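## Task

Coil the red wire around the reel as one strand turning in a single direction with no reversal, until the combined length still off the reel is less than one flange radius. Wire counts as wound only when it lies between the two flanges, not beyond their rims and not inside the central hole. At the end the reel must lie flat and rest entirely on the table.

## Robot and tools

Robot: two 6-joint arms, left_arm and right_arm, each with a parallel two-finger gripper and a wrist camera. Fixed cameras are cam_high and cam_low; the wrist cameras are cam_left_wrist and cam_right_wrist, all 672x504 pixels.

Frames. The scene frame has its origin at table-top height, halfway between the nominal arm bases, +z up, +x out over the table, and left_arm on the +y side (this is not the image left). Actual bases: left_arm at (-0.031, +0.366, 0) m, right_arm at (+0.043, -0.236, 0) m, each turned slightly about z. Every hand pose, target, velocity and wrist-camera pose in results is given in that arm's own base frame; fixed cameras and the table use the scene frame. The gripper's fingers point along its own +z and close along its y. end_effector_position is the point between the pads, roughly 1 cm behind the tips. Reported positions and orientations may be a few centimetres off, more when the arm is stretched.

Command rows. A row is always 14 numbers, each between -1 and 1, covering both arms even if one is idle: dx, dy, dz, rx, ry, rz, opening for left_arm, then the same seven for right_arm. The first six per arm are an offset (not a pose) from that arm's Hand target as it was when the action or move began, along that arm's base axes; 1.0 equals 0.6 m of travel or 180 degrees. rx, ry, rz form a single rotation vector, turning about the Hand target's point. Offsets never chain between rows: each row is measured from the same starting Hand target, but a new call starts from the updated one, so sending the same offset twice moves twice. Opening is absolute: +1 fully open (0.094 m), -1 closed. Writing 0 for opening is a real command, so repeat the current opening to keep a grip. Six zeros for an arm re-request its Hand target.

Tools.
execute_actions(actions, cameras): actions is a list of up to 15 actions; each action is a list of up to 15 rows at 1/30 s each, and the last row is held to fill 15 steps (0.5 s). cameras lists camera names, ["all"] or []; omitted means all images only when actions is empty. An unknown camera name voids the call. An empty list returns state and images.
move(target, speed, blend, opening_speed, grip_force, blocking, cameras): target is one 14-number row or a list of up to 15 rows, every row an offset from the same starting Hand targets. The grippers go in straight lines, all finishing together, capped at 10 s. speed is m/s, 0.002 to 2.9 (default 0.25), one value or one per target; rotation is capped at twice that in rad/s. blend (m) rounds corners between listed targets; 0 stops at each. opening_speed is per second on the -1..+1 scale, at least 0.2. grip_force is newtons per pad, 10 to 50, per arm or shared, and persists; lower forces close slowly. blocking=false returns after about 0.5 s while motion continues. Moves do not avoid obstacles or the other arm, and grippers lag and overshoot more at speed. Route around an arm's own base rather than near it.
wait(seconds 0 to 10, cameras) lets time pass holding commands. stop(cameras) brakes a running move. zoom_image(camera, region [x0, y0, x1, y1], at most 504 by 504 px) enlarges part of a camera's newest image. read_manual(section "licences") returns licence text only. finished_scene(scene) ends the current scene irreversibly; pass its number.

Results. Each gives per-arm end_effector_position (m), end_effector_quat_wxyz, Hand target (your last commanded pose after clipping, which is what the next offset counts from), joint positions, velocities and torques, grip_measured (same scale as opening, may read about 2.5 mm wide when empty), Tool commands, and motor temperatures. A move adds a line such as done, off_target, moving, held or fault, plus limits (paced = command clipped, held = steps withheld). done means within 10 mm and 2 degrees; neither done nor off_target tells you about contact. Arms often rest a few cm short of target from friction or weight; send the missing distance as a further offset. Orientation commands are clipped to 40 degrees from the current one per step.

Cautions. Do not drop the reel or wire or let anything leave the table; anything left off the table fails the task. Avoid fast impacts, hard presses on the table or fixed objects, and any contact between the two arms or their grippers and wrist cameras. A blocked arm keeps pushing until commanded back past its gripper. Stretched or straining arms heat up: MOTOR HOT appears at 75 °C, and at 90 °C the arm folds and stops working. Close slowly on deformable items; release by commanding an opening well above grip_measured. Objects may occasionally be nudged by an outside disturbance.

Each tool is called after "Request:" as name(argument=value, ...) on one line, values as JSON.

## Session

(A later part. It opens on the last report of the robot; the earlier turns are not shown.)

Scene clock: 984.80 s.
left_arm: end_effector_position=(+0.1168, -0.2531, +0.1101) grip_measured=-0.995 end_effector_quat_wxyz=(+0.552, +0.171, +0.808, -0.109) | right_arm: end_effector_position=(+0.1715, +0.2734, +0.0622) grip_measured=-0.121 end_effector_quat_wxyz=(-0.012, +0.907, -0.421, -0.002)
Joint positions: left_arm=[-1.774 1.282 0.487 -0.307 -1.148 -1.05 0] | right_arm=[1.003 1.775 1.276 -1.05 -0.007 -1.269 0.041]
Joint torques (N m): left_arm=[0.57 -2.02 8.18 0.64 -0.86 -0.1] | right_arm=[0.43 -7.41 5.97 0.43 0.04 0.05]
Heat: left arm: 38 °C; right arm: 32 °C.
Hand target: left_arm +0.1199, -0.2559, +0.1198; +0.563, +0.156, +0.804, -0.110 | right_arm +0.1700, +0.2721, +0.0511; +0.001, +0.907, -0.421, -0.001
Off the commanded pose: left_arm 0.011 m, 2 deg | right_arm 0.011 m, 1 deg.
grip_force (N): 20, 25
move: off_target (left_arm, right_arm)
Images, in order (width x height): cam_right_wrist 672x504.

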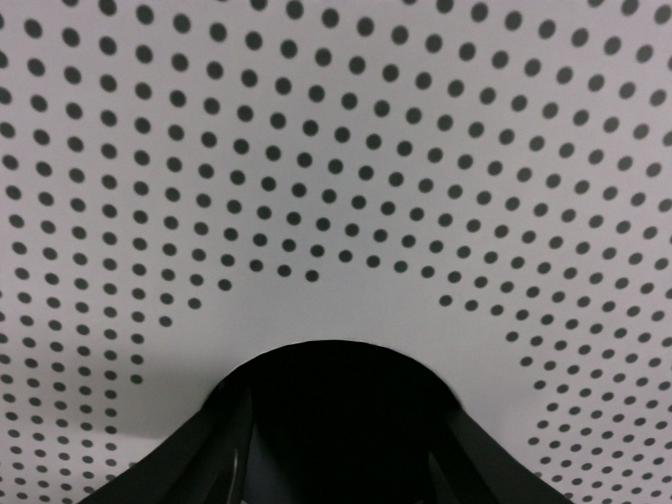

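Request:
move(target=[0,0,0,0,0,0,-1,0,0,0,0,0,-0.64,-0.1], speed=0.4, cameras=["cam_high","cam_left_wrist","cam_low"])

Scene clock: 989.10 s.
left_arm: end_effector_position=(+0.1168, -0.2531, +0.1101) grip_measured=-0.995 end_effector_quat_wxyz=(+0.552, +0.171, +0.808, -0.109) | right_arm: end_effector_position=(+0.1739, +0.2752, +0.0634) grip_measured=-0.114 end_effector_quat_wxyz=(+0.011, -0.144, +0.989, +0.014)
Joint positions: left_arm=[-1.774 1.282 0.487 -0.307 -1.148 -1.05 0] | right_arm=[1.003 1.772 1.277 -1.041 -0.002 0.714 0.042]
Joint torques (N m): left_arm=[0.58 -2 8.2 0.65 -0.86 -0.1] | right_arm=[0.49 -7.61 5.49 0.4 -0.01 0.38]
Heat: left arm: 37 °C; right arm: 32 °C.
Hand target: left_arm +0.1199, -0.2559, +0.1198; +0.563, +0.156, +0.804, -0.110 | right_arm +0.1700, +0.2722, +0.0511; +0.000, -0.131, +0.991, +0.001
Off the commanded pose: left_arm 0.011 m, 2 deg | right_arm 0.013 m, 2 deg.
grip_force (N): 20, 25
move: off_target (left_arm, right_arm)
Images, in order (width x height): cam_high 672x504, cam_low 672x504, cam_left_wrist 672x504.

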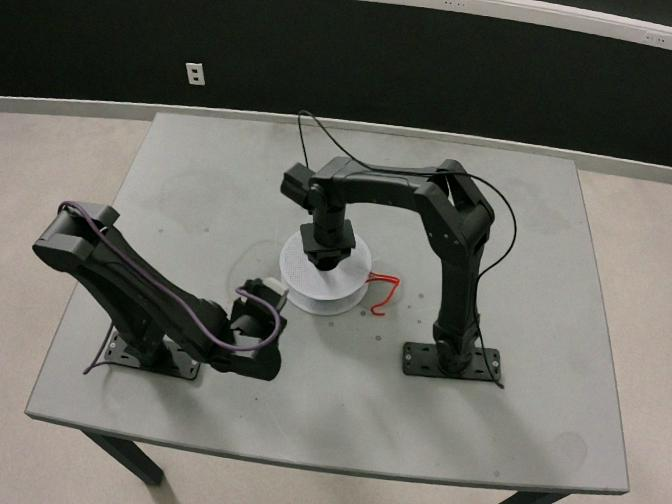

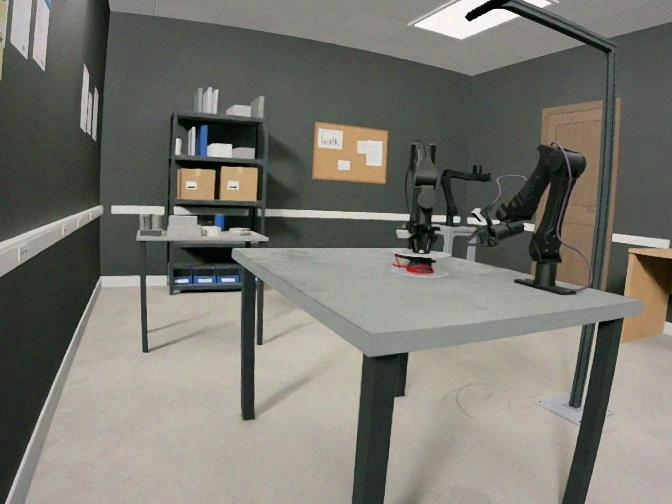

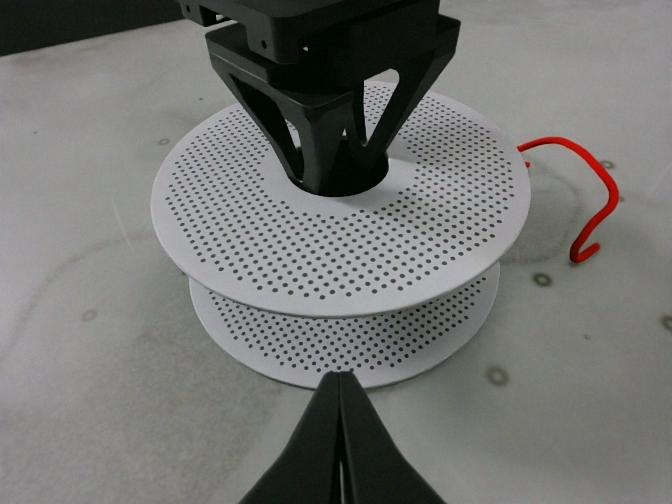

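Request:
zoom_image(camera="cam_low", region=[370, 218, 470, 290])

Request:
zoom_image(camera="cam_high", region=[260, 210, 420, 330])

Request:
zoom_image(camera="cam_left_wrist", region=[420, 90, 672, 310])

Scaled by 5.040 from the camera's 672x504 image, which has a finer 960x720 frame.

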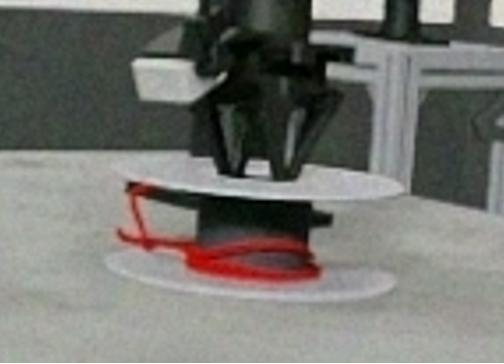

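Scaled by 3.150 from the camera's 672x504 image, which has a finer 960x720 frame.

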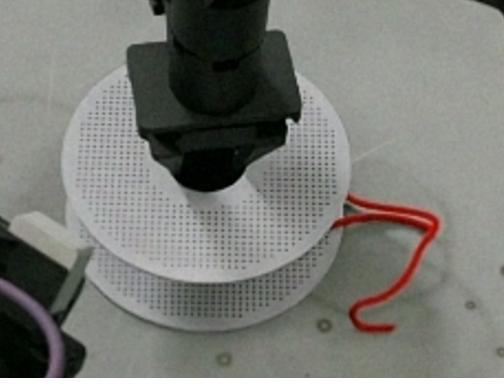

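Scaled by 2.000 from the camera's 672x504 image, which has a finer 960x720 frame.

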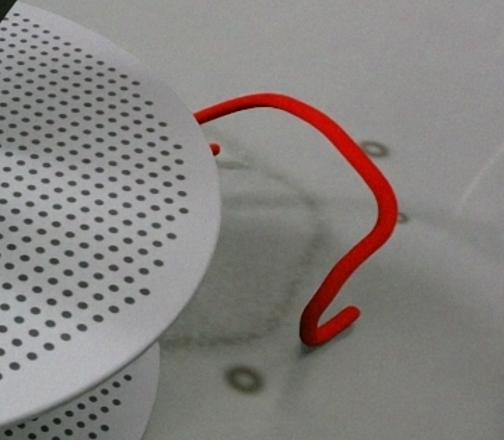

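Request:
move(target=[0,0,0,0,0,0,-1,0,0,0,0,0,0.33,-0.1], speed=0.4, cameras=["cam_high","cam_low","cam_left_wrist"])

Request:
zoom_image(camera="cam_left_wrist", region=[420, 90, 672, 310])

Request:
zoom_image(camera="cam_high", region=[260, 210, 420, 330])

Request:
zoom_image(camera="cam_low", region=[370, 218, 470, 290])

Scene clock: 995.63 s.
left_arm: end_effector_position=(+0.1168, -0.2531, +0.1101) grip_measured=-0.995 end_effector_quat_wxyz=(+0.552, +0.171, +0.808, -0.109) | right_arm: end_effector_position=(+0.1732, +0.2771, +0.0641) grip_measured=-0.110 end_effector_quat_wxyz=(+0.017, -0.590, +0.807, +0.012)
Joint positions: left_arm=[-1.774 1.282 0.487 -0.307 -1.148 -1.05 0] | right_arm=[1.003 1.771 1.278 -1.038 -0.011 -0.259 0.042]
Joint torques (N m): left_arm=[0.61 -2.03 8.2 0.64 -0.85 -0.1] | right_arm=[0.32 -7.3 5.59 0.36 0.04 -0.38]
Heat: left arm: 36 °C; right arm: 32 °C.
Hand target: left_arm +0.1199, -0.2559, +0.1198; +0.563, +0.156, +0.804, -0.110 | right_arm +0.1700, +0.2721, +0.0511; -0.001, -0.605, +0.796, +0.001
Off the commanded pose: left_arm 0.011 m, 2 deg | right_arm 0.014 m, 3 deg.
grip_force (N): 20, 25
move: off_target (left_arm, right_arm)
Images, in order (width x height): cam_high 672x504, cam_low 672x504, cam_left_wrist 672x504.

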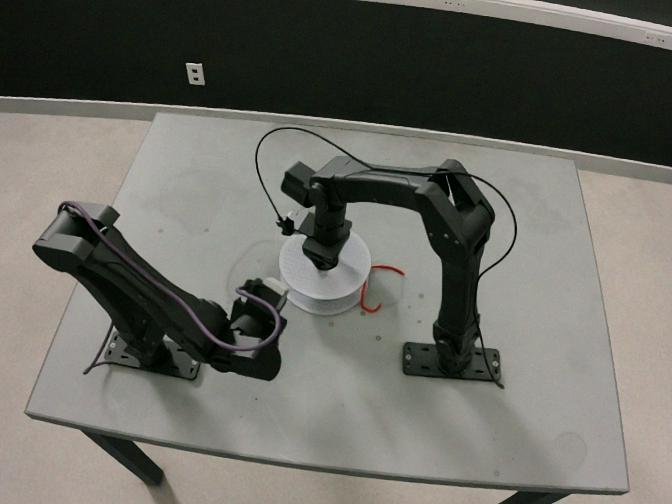

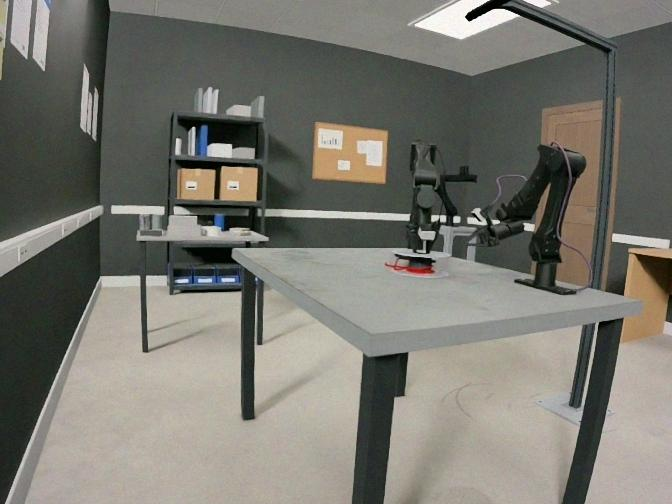

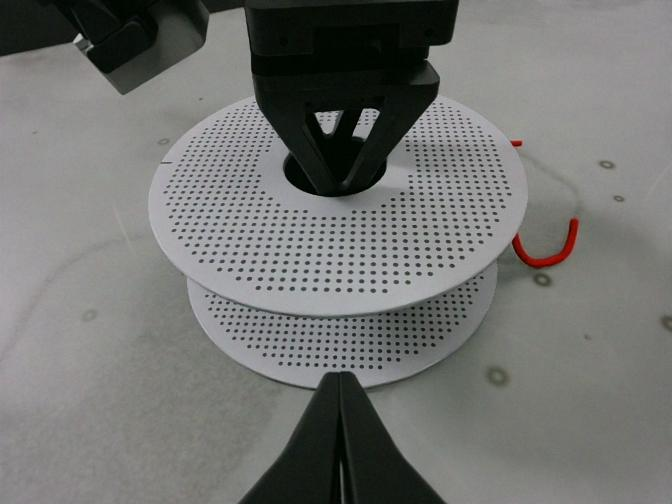

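Scaled by 2.000 from the camera's 672x504 image, which has a finer 960x720 frame.

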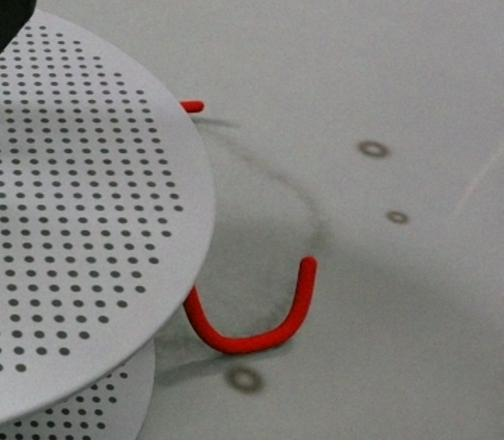

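Scaled by 3.150 from the camera's 672x504 image, which has a finer 960x720 frame.

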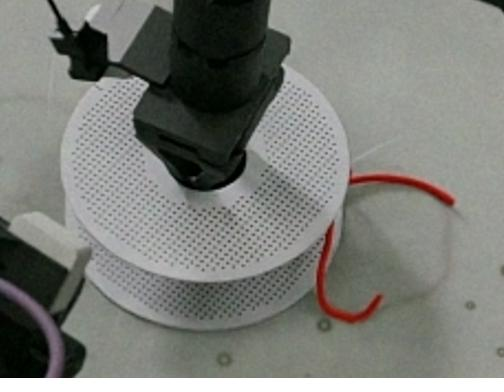

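Scaled by 5.040 from the camera's 672x504 image, which has a finer 960x720 frame.

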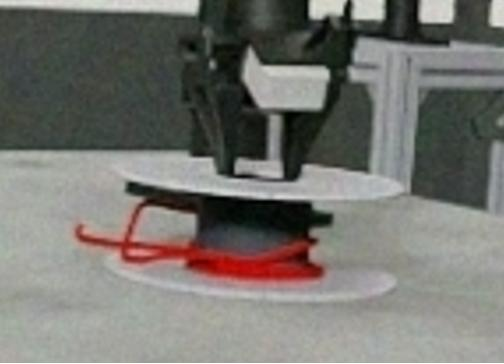

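Request:
move(target=[0,0,0,0,0,0,-1,0,0,0,0,0,0.5,-0.1], speed=0.4, cameras=["cam_high","cam_low","cam_left_wrist"])

Request:
zoom_image(camera="cam_high", region=[260, 210, 420, 330])

Request:
zoom_image(camera="cam_low", region=[370, 218, 470, 290])

Scene clock: 1004.70 s.
left_arm: end_effector_position=(+0.1168, -0.2531, +0.1101) grip_measured=-0.995 end_effector_quat_wxyz=(+0.552, +0.171, +0.808, -0.109) | right_arm: end_effector_position=(+0.1732, +0.2775, +0.0644) grip_measured=-0.109 end_effector_quat_wxyz=(-0.022, +0.988, -0.155, +0.003)
Joint positions: left_arm=[-1.774 1.282 0.487 -0.307 -1.148 -1.05 0] | right_arm=[1.003 1.771 1.28 -1.038 -0.012 -1.827 0.042]
Joint torques (N m): left_arm=[0.58 -2.02 8.18 0.64 -0.85 -0.1] | right_arm=[0.5 -7.13 5.83 0.33 0.11 -0.37]
Heat: left arm: 36 °C; right arm: 32 °C.
Hand target: left_arm +0.1199, -0.2559, +0.1198; +0.563, +0.156, +0.804, -0.110 | right_arm +0.1700, +0.2721, +0.0511; +0.001, +0.991, -0.136, -0.001
Off the commanded pose: left_arm 0.011 m, 2 deg | right_arm 0.015 m, 3 deg.
grip_force (N): 20, 25
move: off_target (left_arm, right_arm)
Images, in order (width x height): cam_high 672x504, cam_low 672x504, cam_left_wrist 672x504.

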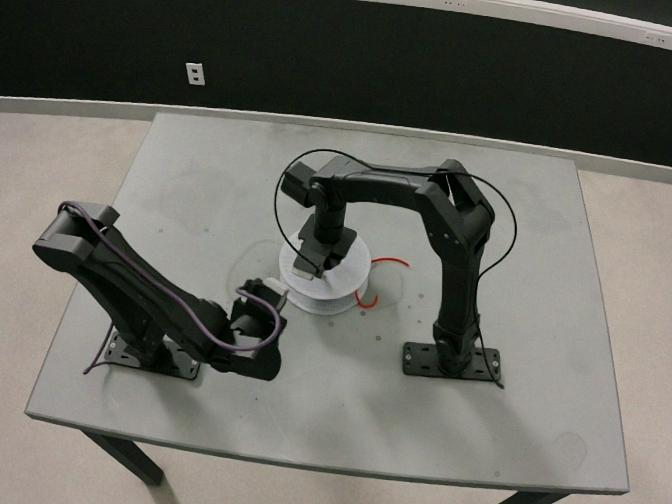

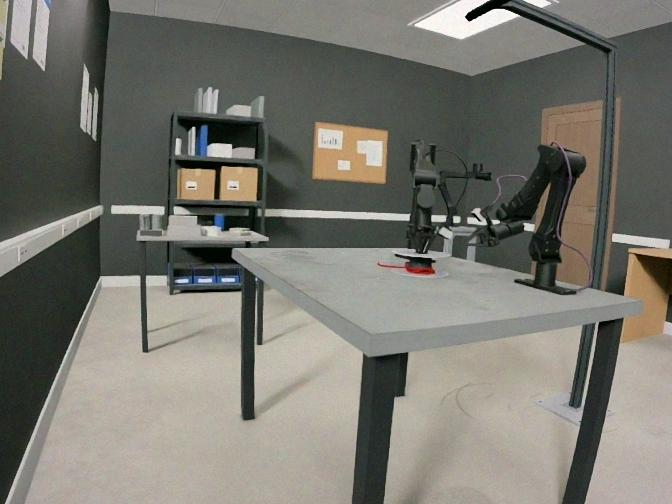

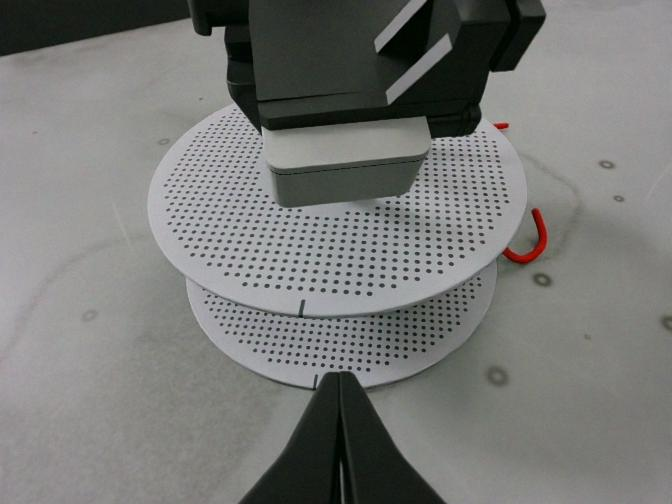

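Scaled by 3.150 from the camera's 672x504 image, which has a finer 960x720 frame.

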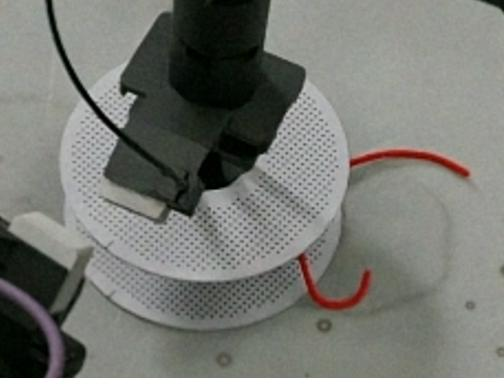

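Scaled by 5.040 from the camera's 672x504 image, which has a finer 960x720 frame.

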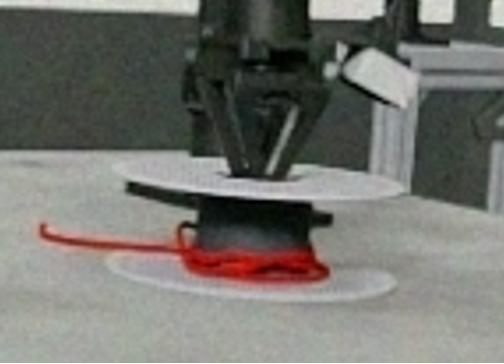

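Request:
move(target=[[0,0,0,0,0,0,-1,0.0053,0.009,0.0222,0,0,0,-0.1],[0,0,0,0,0,0,-1,0.0053,0.009,0.0222,0,0,0,-0.6],[0,0,0,0,0,0,-1,0.0053,0.009,0.21,0,0,0,-0.6]], speed=0.2)

Scene clock: 1028.23 s.
left_arm: end_effector_position=(+0.1168, -0.2531, +0.1101) grip_measured=-0.995 end_effector_quat_wxyz=(+0.552, +0.171, +0.808, -0.109) | right_arm: end_effector_position=(+0.1749, +0.2784, +0.1771) grip_measured=-0.598 end_effector_quat_wxyz=(-0.009, +0.990, -0.143, +0.000)
Joint positions: left_arm=[-1.774 1.282 0.487 -0.307 -1.148 -1.05 0] | right_arm=[1.003 1.792 1.757 -1.519 -0.007 -1.851 0.019]
Joint torques (N m): left_arm=[0.58 -2 8.18 0.64 -0.85 -0.1] | right_arm=[0.47 -8.76 8.47 0.04 0.04 -0.11]
Motor temperatures (°C): left_arm=[27 34 34 24 24 24 24] | right_arm=[22 32 27 26 22 24 23]
Heat: left arm: 34 °C; right arm: 32 °C.
Hand target: left_arm +0.1199, -0.2559, +0.1198; +0.563, +0.156, +0.804, -0.110 | right_arm +0.1731, +0.2775, +0.1770; +0.001, +0.991, -0.136, -0.001
Off the commanded pose: left_arm 0.011 m, 2 deg | right_arm 0.002 m, 1 deg.
grip_force (N): 20, 25
move: off_target (left_arm)

Request:
move(target=[[0,0.1,0.217,0,0,0,-0.6,0,0,0,0,0,0,-0.6],[0.267,0.393,0.217,-0.251,0.373,0.533,-0.6,0,0,0,0,0,0,-0.6]], speed=0.35, blend=0.03)

Scene clock: 1034.67 s.
left_arm: end_effector_position=(+0.2799, -0.0224, +0.2437) grip_measured=-0.602 end_effector_quat_wxyz=(-0.070, +0.697, -0.709, +0.081) | right_arm: end_effector_position=(+0.1749, +0.2784, +0.1771) grip_measured=-0.598 end_effector_quat_wxyz=(-0.009, +0.990, -0.143, +0.000)
Joint positions: left_arm=[-0.084 1.491 1.688 -1.553 -0.001 -1.638 0.019] | right_arm=[1.003 1.792 1.757 -1.519 -0.007 -1.851 0.019]
Joint torques (N m): left_arm=[0.64 -3.66 8.21 0.34 -0.04 -0.08] | right_arm=[0.53 -8.65 8.53 0.04 0.05 -0.08]
Heat: left arm: 34 °C; right arm: 32 °C.
Hand target: left_arm +0.2802, -0.0201, +0.2500; +0.000, +0.707, -0.707, -0.001 | right_arm +0.1731, +0.2775, +0.1770; +0.001, +0.991, -0.136, -0.001
Off the commanded pose: left_arm 0.007 m, 12 deg | right_arm 0.002 m, 1 deg.
joint sent to its limit (left arm) — joint 4 (wrist pitch), lower limit. The joint targets are off in orientation, not in position.
grip_force (N): 20, 25
move: off_target (left_arm)

Request:
move(target=[0,0,0,0,0,0,-0.6,-0.122,-0.204,-0.05,0.085,0.144,-0.159,-0.6], speed=0.25, cameras=["all"])

Scene clock: 1038.77 s.
left_arm: end_effector_position=(+0.2799, -0.0226, +0.2437) grip_measured=-0.602 end_effector_quat_wxyz=(-0.070, +0.697, -0.709, +0.082) | right_arm: end_effector_position=(+0.1079, +0.1557, +0.1446) grip_measured=-0.598 end_effector_quat_wxyz=(-0.094, +0.897, -0.369, -0.224)
Joint positions: left_arm=[-0.084 1.491 1.688 -1.553 0 -1.639 0.019] | right_arm=[0.513 1.306 1.065 -1.471 -0.471 -1.883 0.019]
Joint torques (N m): left_arm=[0.7 -3.66 8.21 0.34 -0.02 -0.07] | right_arm=[-0.73 -5.98 5.79 -0.27 -0.61 -0.11]
Heat: left arm: 34 °C; right arm: 32 °C.
Hand target: left_arm +0.2802, -0.0202, +0.2500; +0.000, +0.707, -0.707, -0.001 | right_arm +0.1000, +0.1551, +0.1470; -0.098, +0.893, -0.369, -0.238
Off the commanded pose: left_arm 0.007 m, 12 deg | right_arm 0.008 m, 2 deg.
joint sent to its limit (left arm) — joint 4 (wrist pitch), lower limit. The joint targets are off in orientation, not in position.
grip_force (N): 20, 25
move: off_target (left_arm)

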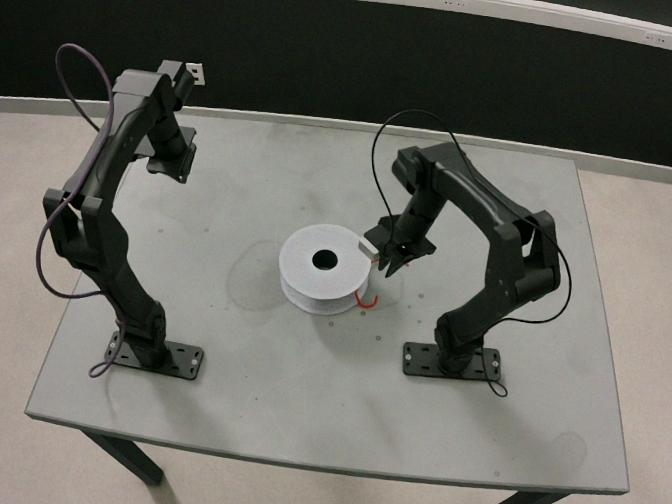

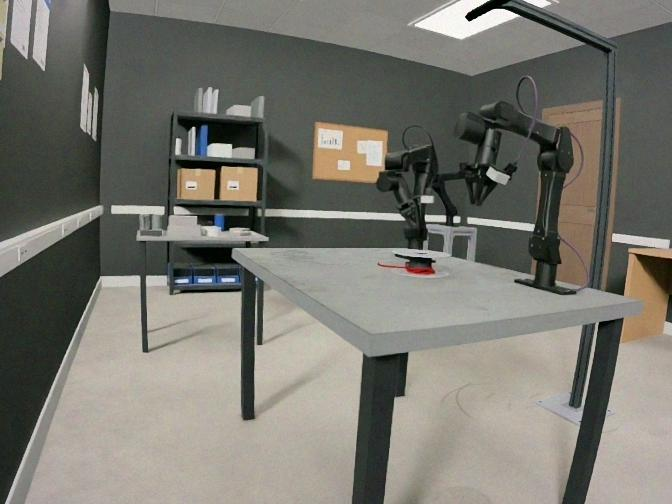

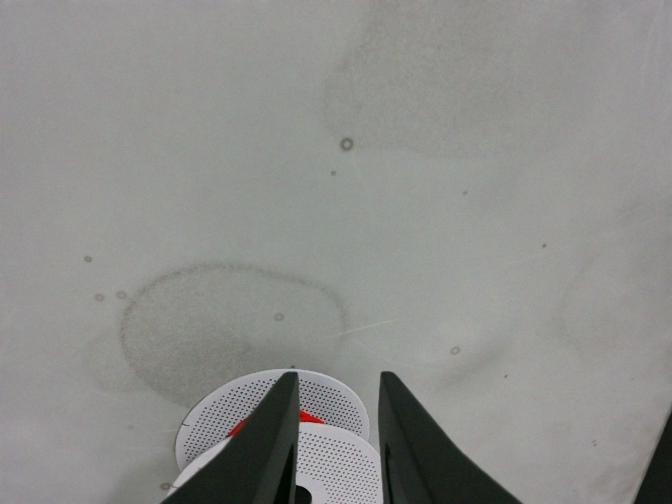

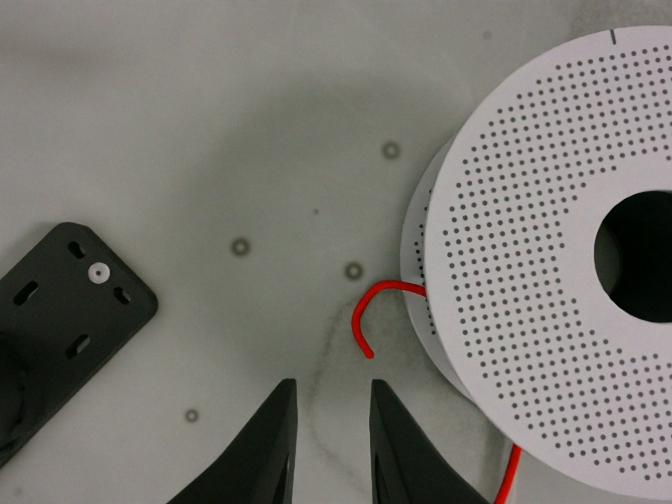

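Request:
move(target=[0,0,0,0,0,0,-0.6,0.0167,0.0215,-0.165,0,0,-0.056,-0.75], speed=0.15, cameras=["cam_right_wrist"])

Scene clock: 1049.43 s.
left_arm: end_effector_position=(+0.2799, -0.0226, +0.2437) grip_measured=-0.602 end_effector_quat_wxyz=(-0.070, +0.697, -0.709, +0.082) | right_arm: end_effector_position=(+0.1161, +0.1647, +0.0505) grip_measured=-0.748 end_effector_quat_wxyz=(-0.119, +0.862, -0.445, -0.213)
Joint positions: left_arm=[-0.084 1.491 1.688 -1.553 0 -1.639 0.019] | right_arm=[0.516 1.331 0.703 -0.979 -0.491 -1.682 0.012]
Joint torques (N m): left_arm=[0.66 -3.67 8.2 0.35 -0.03 -0.06] | right_arm=[0.55 -3.78 5.52 0.23 -0.63 0.09]
Heat: left arm: 34 °C; right arm: 32 °C.
Hand target: left_arm +0.2802, -0.0202, +0.2500; +0.000, +0.707, -0.707, -0.001 | right_arm +0.1100, +0.1680, +0.0481; -0.119, +0.857, -0.446, -0.228
Off the commanded pose: left_arm 0.007 m, 12 deg | right_arm 0.007 m, 2 deg.
joint sent to its limit (left arm) — joint 4 (wrist pitch), lower limit. The joint targets are off in orientation, not in position.
grip_force (N): 20, 25
move: off_target (left_arm)
Images, in order (width x height): cam_right_wrist 672x504.

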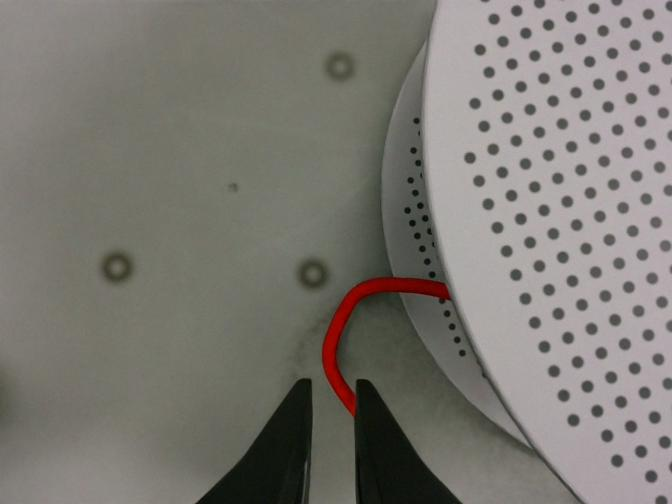

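Request:
move(target=[0,0,0,0,0,0,-0.6,0.001,0.002,-0.061,0,0,0,-0.75], speed=0.08, cameras=["cam_right_wrist"])

Scene clock: 1052.47 s.
left_arm: end_effector_position=(+0.2799, -0.0226, +0.2437) grip_measured=-0.602 end_effector_quat_wxyz=(-0.070, +0.697, -0.709, +0.082) | right_arm: end_effector_position=(+0.1117, +0.1637, +0.0157) grip_measured=-0.748 end_effector_quat_wxyz=(-0.111, +0.859, -0.449, -0.222)
Joint positions: left_arm=[-0.084 1.491 1.688 -1.553 0 -1.639 0.019] | right_arm=[0.516 1.416 0.609 -0.824 -0.499 -1.678 0.012]
Joint torques (N m): left_arm=[0.69 -3.67 8.24 0.34 -0.03 -0.07] | right_arm=[0.85 -3.77 4.94 0.53 -0.52 0.05]
Heat: left arm: 34 °C; right arm: 32 °C.
Hand target: left_arm +0.2802, -0.0202, +0.2500; +0.000, +0.707, -0.707, -0.001 | right_arm +0.1106, +0.1691, +0.0114; -0.119, +0.857, -0.446, -0.228
Off the commanded pose: left_arm 0.007 m, 12 deg | right_arm 0.007 m, 1 deg.
joint sent to its limit (left arm) — joint 4 (wrist pitch), lower limit. The joint targets are off in orientation, not in position.
grip_force (N): 20, 25
move: off_target (left_arm)
Images, in order (width x height): cam_right_wrist 672x504.

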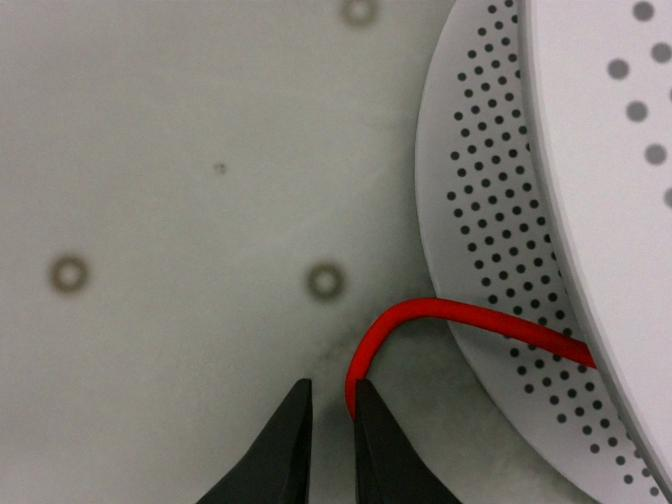

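Request:
move(target=[[0,0,0,0,0,0,-0.6,0.002,0.002,0.015,0,0,0,-0.7],[0,0,0,0,0,0,-0.6,0.011,0.007,0.015,0,0,0,-0.7],[0,0,0,0,0,0,-0.6,0.011,0.007,-0.003,0,0,0,-0.7]], speed=0.08, cameras=["cam_right_wrist"])

Scene clock: 1055.87 s.
left_arm: end_effector_position=(+0.2799, -0.0226, +0.2437) grip_measured=-0.602 end_effector_quat_wxyz=(-0.070, +0.697, -0.709, +0.082) | right_arm: end_effector_position=(+0.1185, +0.1698, +0.0120) grip_measured=-0.702 end_effector_quat_wxyz=(-0.116, +0.859, -0.447, -0.222)
Joint positions: left_arm=[-0.084 1.491 1.688 -1.553 0 -1.639 0.019] | right_arm=[0.521 1.456 0.622 -0.787 -0.504 -1.674 0.014]
Joint torques (N m): left_arm=[0.68 -3.67 8.23 0.34 -0.02 -0.08] | right_arm=[0.68 -4.23 5.64 0.37 -0.47 0.06]
Heat: left arm: 34 °C; right arm: 31 °C.
Hand target: left_arm +0.2802, -0.0202, +0.2500; +0.000, +0.707, -0.707, -0.001 | right_arm +0.1173, +0.1734, +0.0097; -0.119, +0.857, -0.446, -0.228
Off the commanded pose: left_arm 0.007 m, 12 deg | right_arm 0.004 m, 1 deg.
joint sent to its limit (left arm) — joint 4 (wrist pitch), lower limit. The joint targets are off in orientation, not in position.
grip_force (N): 20, 25
move: off_target (left_arm)
Images, in order (width x height): cam_right_wrist 672x504.

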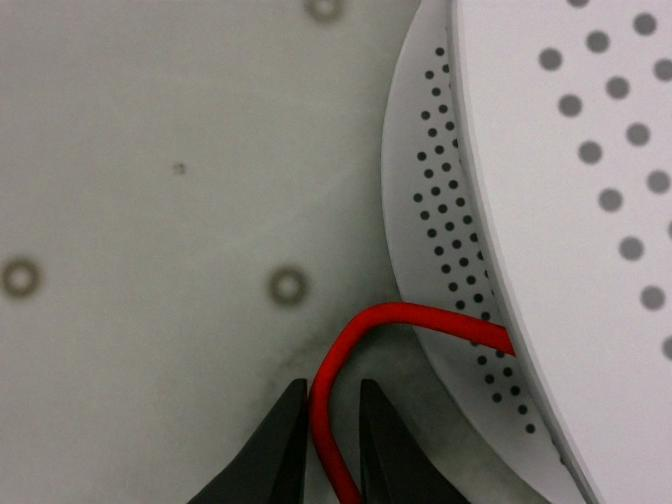

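Wire is between the fingers. Close.

Request:
move(target=[0,0,0,0,0,0,-0.6,0,0,0,0,0,0,-1], opening_speed=0.6, cameras=["cam_right_wrist"])

Scene clock: 1057.13 s.
left_arm: end_effector_position=(+0.2799, -0.0226, +0.2437) grip_measured=-0.602 end_effector_quat_wxyz=(-0.070, +0.697, -0.709, +0.082) | right_arm: end_effector_position=(+0.1193, +0.1703, +0.0120) grip_measured=-0.889 end_effector_quat_wxyz=(-0.118, +0.859, -0.446, -0.221)
Joint positions: left_arm=[-0.084 1.491 1.688 -1.553 0 -1.639 0.019] | right_arm=[0.521 1.456 0.622 -0.782 -0.505 -1.674 0.005]
Joint torques (N m): left_arm=[0.68 -3.67 8.21 0.33 -0.03 -0.07] | right_arm=[0.61 -4.19 5.67 0.31 -0.48 0.09]
Heat: left arm: 34 °C; right arm: 31 °C.
Hand target: left_arm +0.2802, -0.0202, +0.2500; +0.000, +0.707, -0.707, -0.001 | right_arm +0.1173, +0.1734, +0.0097; -0.119, +0.857, -0.446, -0.228
Off the commanded pose: left_arm 0.007 m, 12 deg | right_arm 0.004 m, 1 deg.
joint sent to its limit (left arm) — joint 4 (wrist pitch), lower limit. The joint targets are off in orientation, not in position.
grip_force (N): 20, 25
move: off_target (left_arm)
Images, in order (width x height): cam_right_wrist 672x504.

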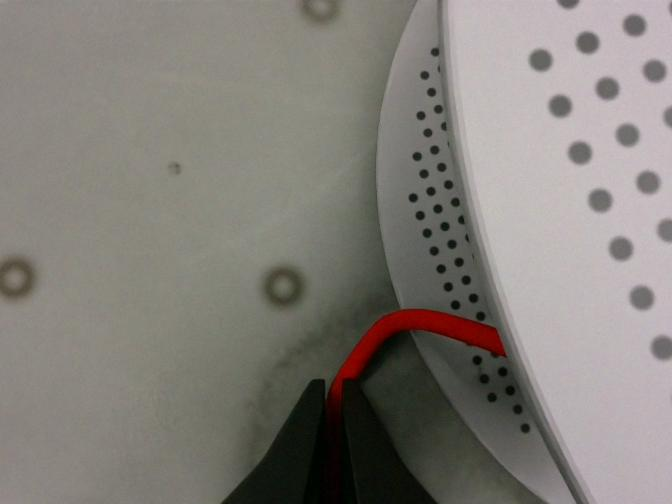

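Request:
move(target=[[0,0,0,0,0,0,-0.6,-0.01,-0.005,0.04,0,0,0,-1],[0,0,0,0,0,0,-0.6,-0.0747,0.0168,0.0433,-0.124,-0.064,-0.082,-1]], speed=0.12, cameras=["cam_high","cam_low","cam_right_wrist"])

Scene clock: 1064.97 s.
left_arm: end_effector_position=(+0.2799, -0.0226, +0.2437) grip_measured=-0.602 end_effector_quat_wxyz=(-0.070, +0.697, -0.709, +0.082) | right_arm: end_effector_position=(+0.0731, +0.1826, +0.0320) grip_measured=-0.891 end_effector_quat_wxyz=(-0.029, +0.819, -0.572, -0.036)
Joint positions: left_arm=[-0.084 1.491 1.688 -1.553 0 -1.639 0.019] | right_arm=[1.128 1.276 0.673 -0.898 -0.062 -0.793 0.005]
Joint torques (N m): left_arm=[0.68 -3.67 8.24 0.34 -0.02 -0.07] | right_arm=[0.53 -3.49 8.94 0.13 -0.06 0.09]
Heat: left arm: 34 °C; right arm: 31 °C.
Hand target: left_arm +0.2802, -0.0202, +0.2500; +0.000, +0.707, -0.707, -0.001 | right_arm +0.0723, +0.1835, +0.0357; -0.023, +0.819, -0.573, -0.035
Off the commanded pose: left_arm 0.007 m, 12 deg | right_arm 0.004 m, 1 deg.
joint sent to its limit (left arm) — joint 4 (wrist pitch), lower limit. The joint targets are off in orientation, not in position.
grip_force (N): 20, 25
move: off_target (left_arm)
Images, in order (width x height): cam_high 672x504, cam_low 672x504, cam_right_wrist 672x504.

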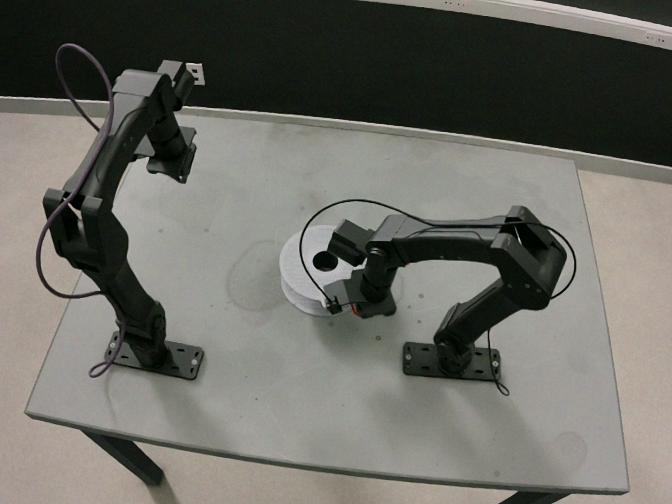

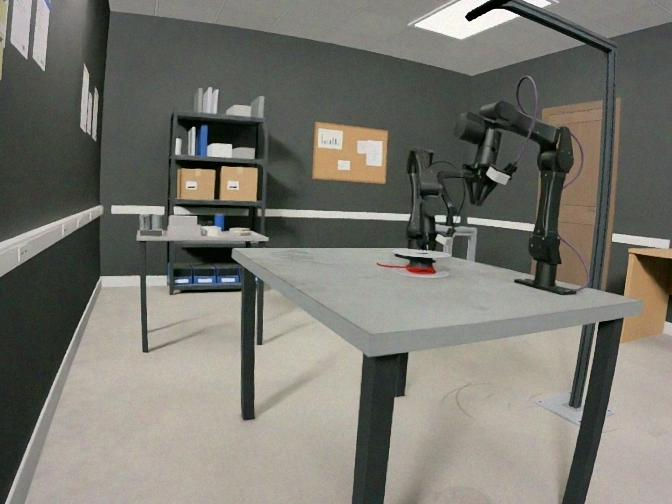

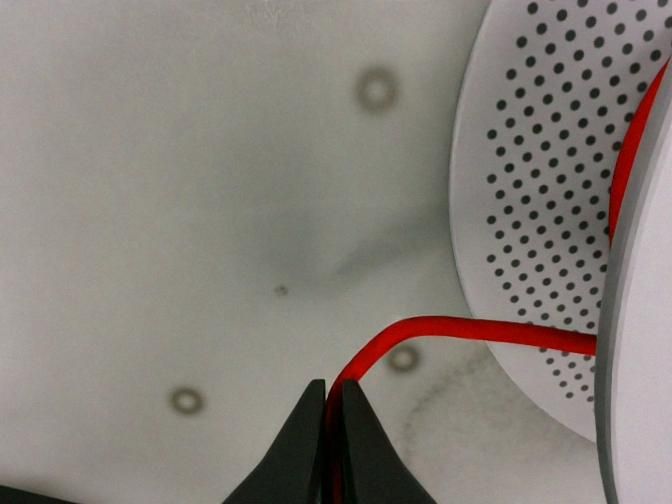

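Request:
move(target=[[0,0,0,0,0,0,-0.6,-0.0505,0.079,0,0,0,-0.111,-1],[0,0,0,0,0,0,-0.6,-0.063,0.176,0,0,0,-0.233,-1],[0,0,0,0,0,0,-0.6,-0.034,0.268,0,0,0,-0.361,-1]], speed=0.12, blend=0.01, cameras=["cam_high","cam_low","cam_right_wrist"])

Request:
zoom_image(camera="cam_low", region=[370, 218, 470, 290])

Request:
zoom_image(camera="cam_high", region=[240, 190, 420, 330])

Scene clock: 1073.73 s.
left_arm: end_effector_position=(+0.2799, -0.0226, +0.2437) grip_measured=-0.602 end_effector_quat_wxyz=(-0.070, +0.697, -0.709, +0.082) | right_arm: end_effector_position=(+0.0460, +0.3410, +0.0359) grip_measured=-0.891 end_effector_quat_wxyz=(+0.033, -0.391, +0.919, +0.023)
Joint positions: left_arm=[-0.084 1.491 1.688 -1.553 0 -1.639 0.019] | right_arm=[1.452 1.836 1.241 -0.902 0.034 0.645 0.005]
Joint torques (N m): left_arm=[0.68 -3.67 8.21 0.34 -0.02 -0.07] | right_arm=[-0.85 -8.5 9.18 0.25 0.14 0.11]
Heat: left arm: 34 °C; right arm: 31 °C.
Hand target: left_arm +0.2802, -0.0202, +0.2500; +0.000, +0.707, -0.707, -0.001 | right_arm +0.0520, +0.3443, +0.0357; +0.038, -0.383, +0.923, +0.017
Off the commanded pose: left_arm 0.007 m, 12 deg | right_arm 0.007 m, 1 deg.
joint sent to its limit (left arm) — joint 4 (wrist pitch), lower limit. The joint targets are off in orientation, not in position.
grip_force (N): 20, 25
move: off_target (left_arm)
Images, in order (width x height): cam_high 672x504, cam_low 672x504, cam_right_wrist 672x504.

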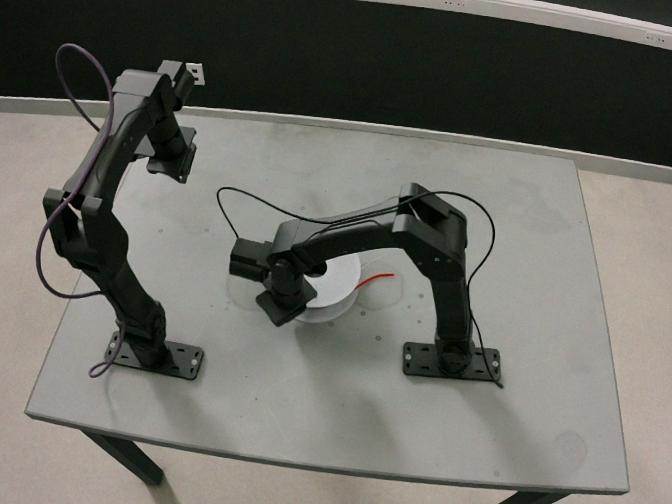

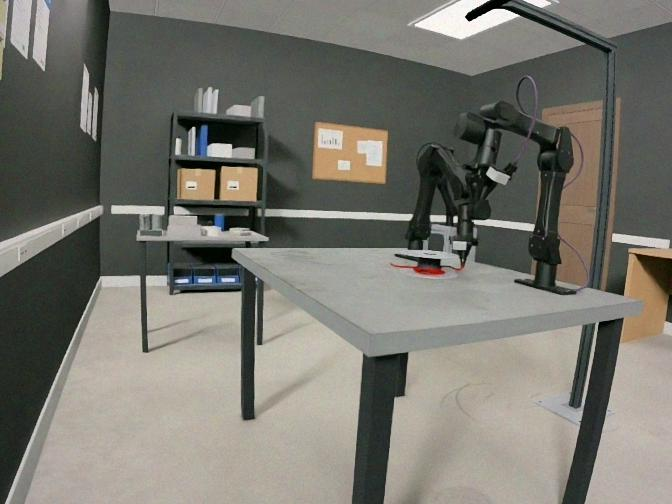

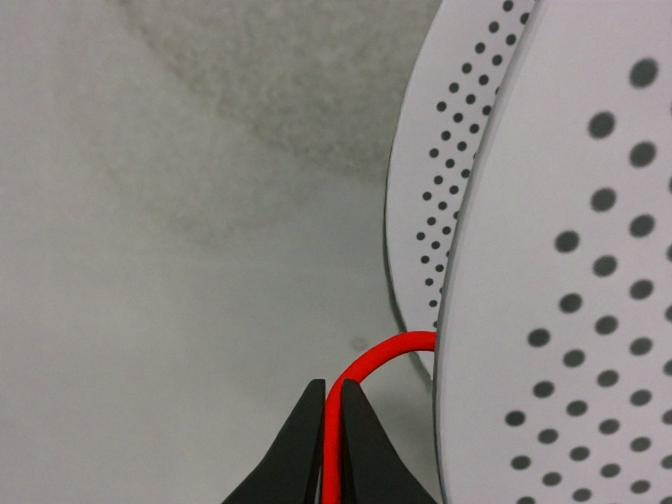

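Scaled by 5.040 from the camera's 672x504 image, which has a finer 960x720 frame.

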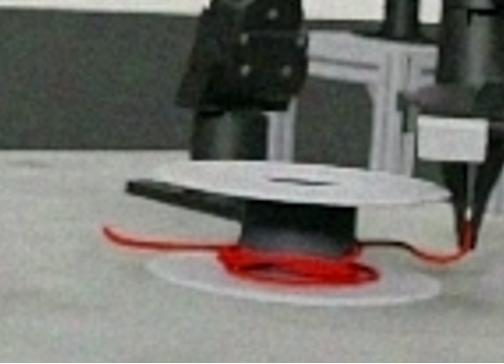

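Scaled by 2.800 from the camera's 672x504 image, which has a finer 960x720 frame.

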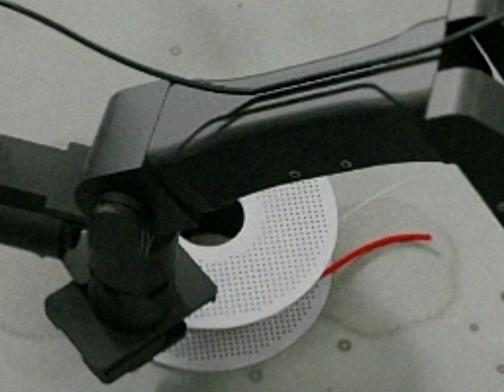

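Request:
move(target=[[0,0,0,0,0,0,-0.6,-0.01,-0.0055,-0.02,0,0,0,-1],[0,0,0,0,0,0,-0.6,-0.01,-0.0055,-0.02,0,0,0,-0.75],[0,0,0,0,0,0,-0.6,-0.01,-0.0055,0.15,0,0,0,-0.75]], speed=0.1, opening_speed=0.5, cameras=["cam_high","cam_low","cam_right_wrist"])

Scene clock: 1080.27 s.
left_arm: end_effector_position=(+0.2799, -0.0226, +0.2437) grip_measured=-0.602 end_effector_quat_wxyz=(-0.070, +0.697, -0.709, +0.082) | right_arm: end_effector_position=(+0.0449, +0.3395, +0.1118) grip_measured=-0.752 end_effector_quat_wxyz=(+0.025, -0.385, +0.922, +0.007)
Joint positions: left_arm=[-0.084 1.491 1.688 -1.553 0 -1.639 0.019] | right_arm=[1.455 1.806 1.513 -1.241 0.036 0.663 0.012]
Joint torques (N m): left_arm=[0.66 -3.66 8.21 0.34 -0.03 -0.06] | right_arm=[0.35 -12.22 9.18 0.14 0.15 0.12]
Heat: left arm: 34 °C; right arm: 32 °C.
Hand target: left_arm +0.2802, -0.0202, +0.2500; +0.000, +0.707, -0.707, -0.001 | right_arm +0.0460, +0.3410, +0.1256; +0.038, -0.383, +0.923, +0.017
Off the commanded pose: left_arm 0.007 m, 12 deg | right_arm 0.014 m, 2 deg.
joint sent to its limit (left arm) — joint 4 (wrist pitch), lower limit. The joint targets are off in orientation, not in position.
grip_force (N): 20, 25
move: off_target (left_arm, right_arm)
Images, in order (width x height): cam_high 672x504, cam_low 672x504, cam_right_wrist 672x504.

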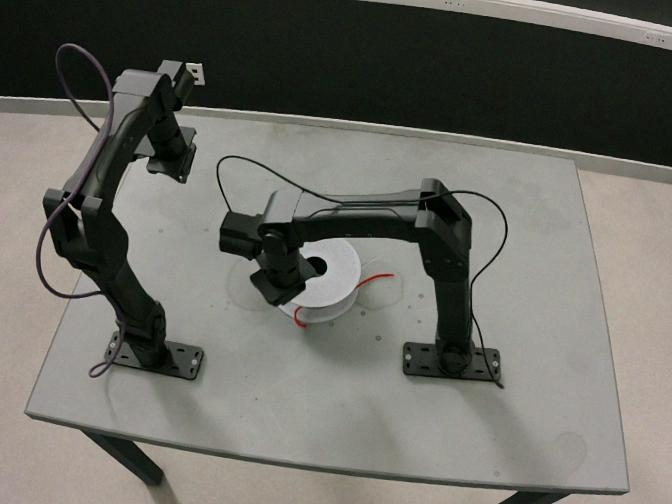

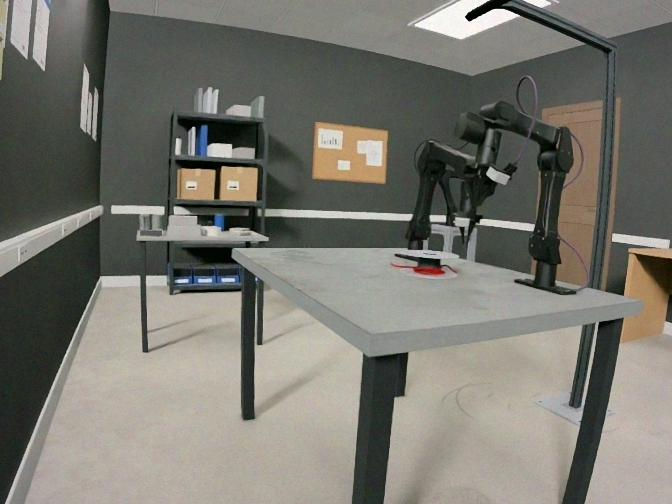

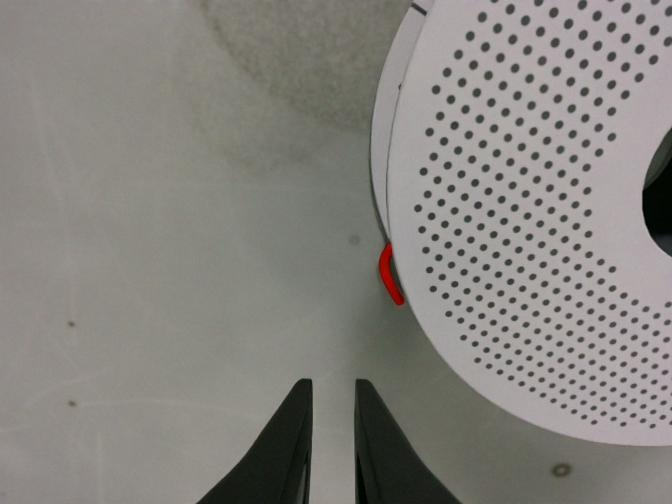

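Request:
move(target=[[0,0,0,0,0,0,-0.6,0.02,-0.02,0.12,0,0,0,-0.6],[0,0,0,0,0,0,-0.6,0.1767,-0.09,0.12,-0.031,-0.011,0.694,-0.6],[0,0,0,0,0,0,-0.6,0.1767,-0.09,0.01,-0.031,-0.011,0.694,-0.6]], speed=0.3, blend=0.02, cameras=["cam_high","cam_right_wrist"])

Scene clock: 1091.53 s.
left_arm: end_effector_position=(+0.2799, -0.0226, +0.2437) grip_measured=-0.602 end_effector_quat_wxyz=(-0.070, +0.697, -0.709, +0.082) | right_arm: end_effector_position=(+0.1520, +0.2876, +0.1331) grip_measured=-0.602 end_effector_quat_wxyz=(+0.002, +0.996, -0.087, +0.005)
Joint positions: left_arm=[-0.084 1.491 1.688 -1.553 0 -1.639 0.019] | right_arm=[1.088 1.773 1.559 -1.355 0.011 -1.879 0.019]
Joint torques (N m): left_arm=[0.69 -3.67 8.2 0.34 -0.03 -0.06] | right_arm=[-0.7 -9.81 6.39 0.28 -0.13 -0.11]
Heat: left arm: 34 °C; right arm: 33 °C.
Hand target: left_arm +0.2802, -0.0202, +0.2500; +0.000, +0.707, -0.707, -0.001 | right_arm +0.1520, +0.2869, +0.1317; -0.001, +0.996, -0.086, +0.000
Off the commanded pose: left_arm 0.007 m, 12 deg | right_arm 0.002 m, 1 deg.
joint sent to its limit (left arm) — joint 4 (wrist pitch), lower limit. The joint targets are off in orientation, not in position.
grip_force (N): 20, 25
move: off_target (left_arm)
Images, in order (width x height): cam_high 672x504, cam_right_wrist 672x504.

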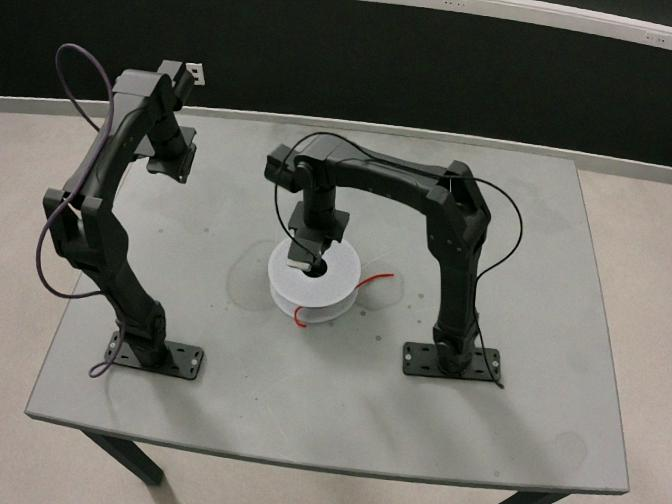

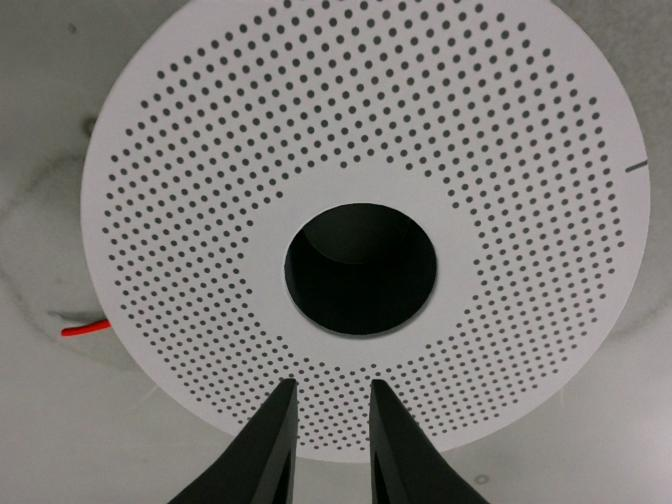

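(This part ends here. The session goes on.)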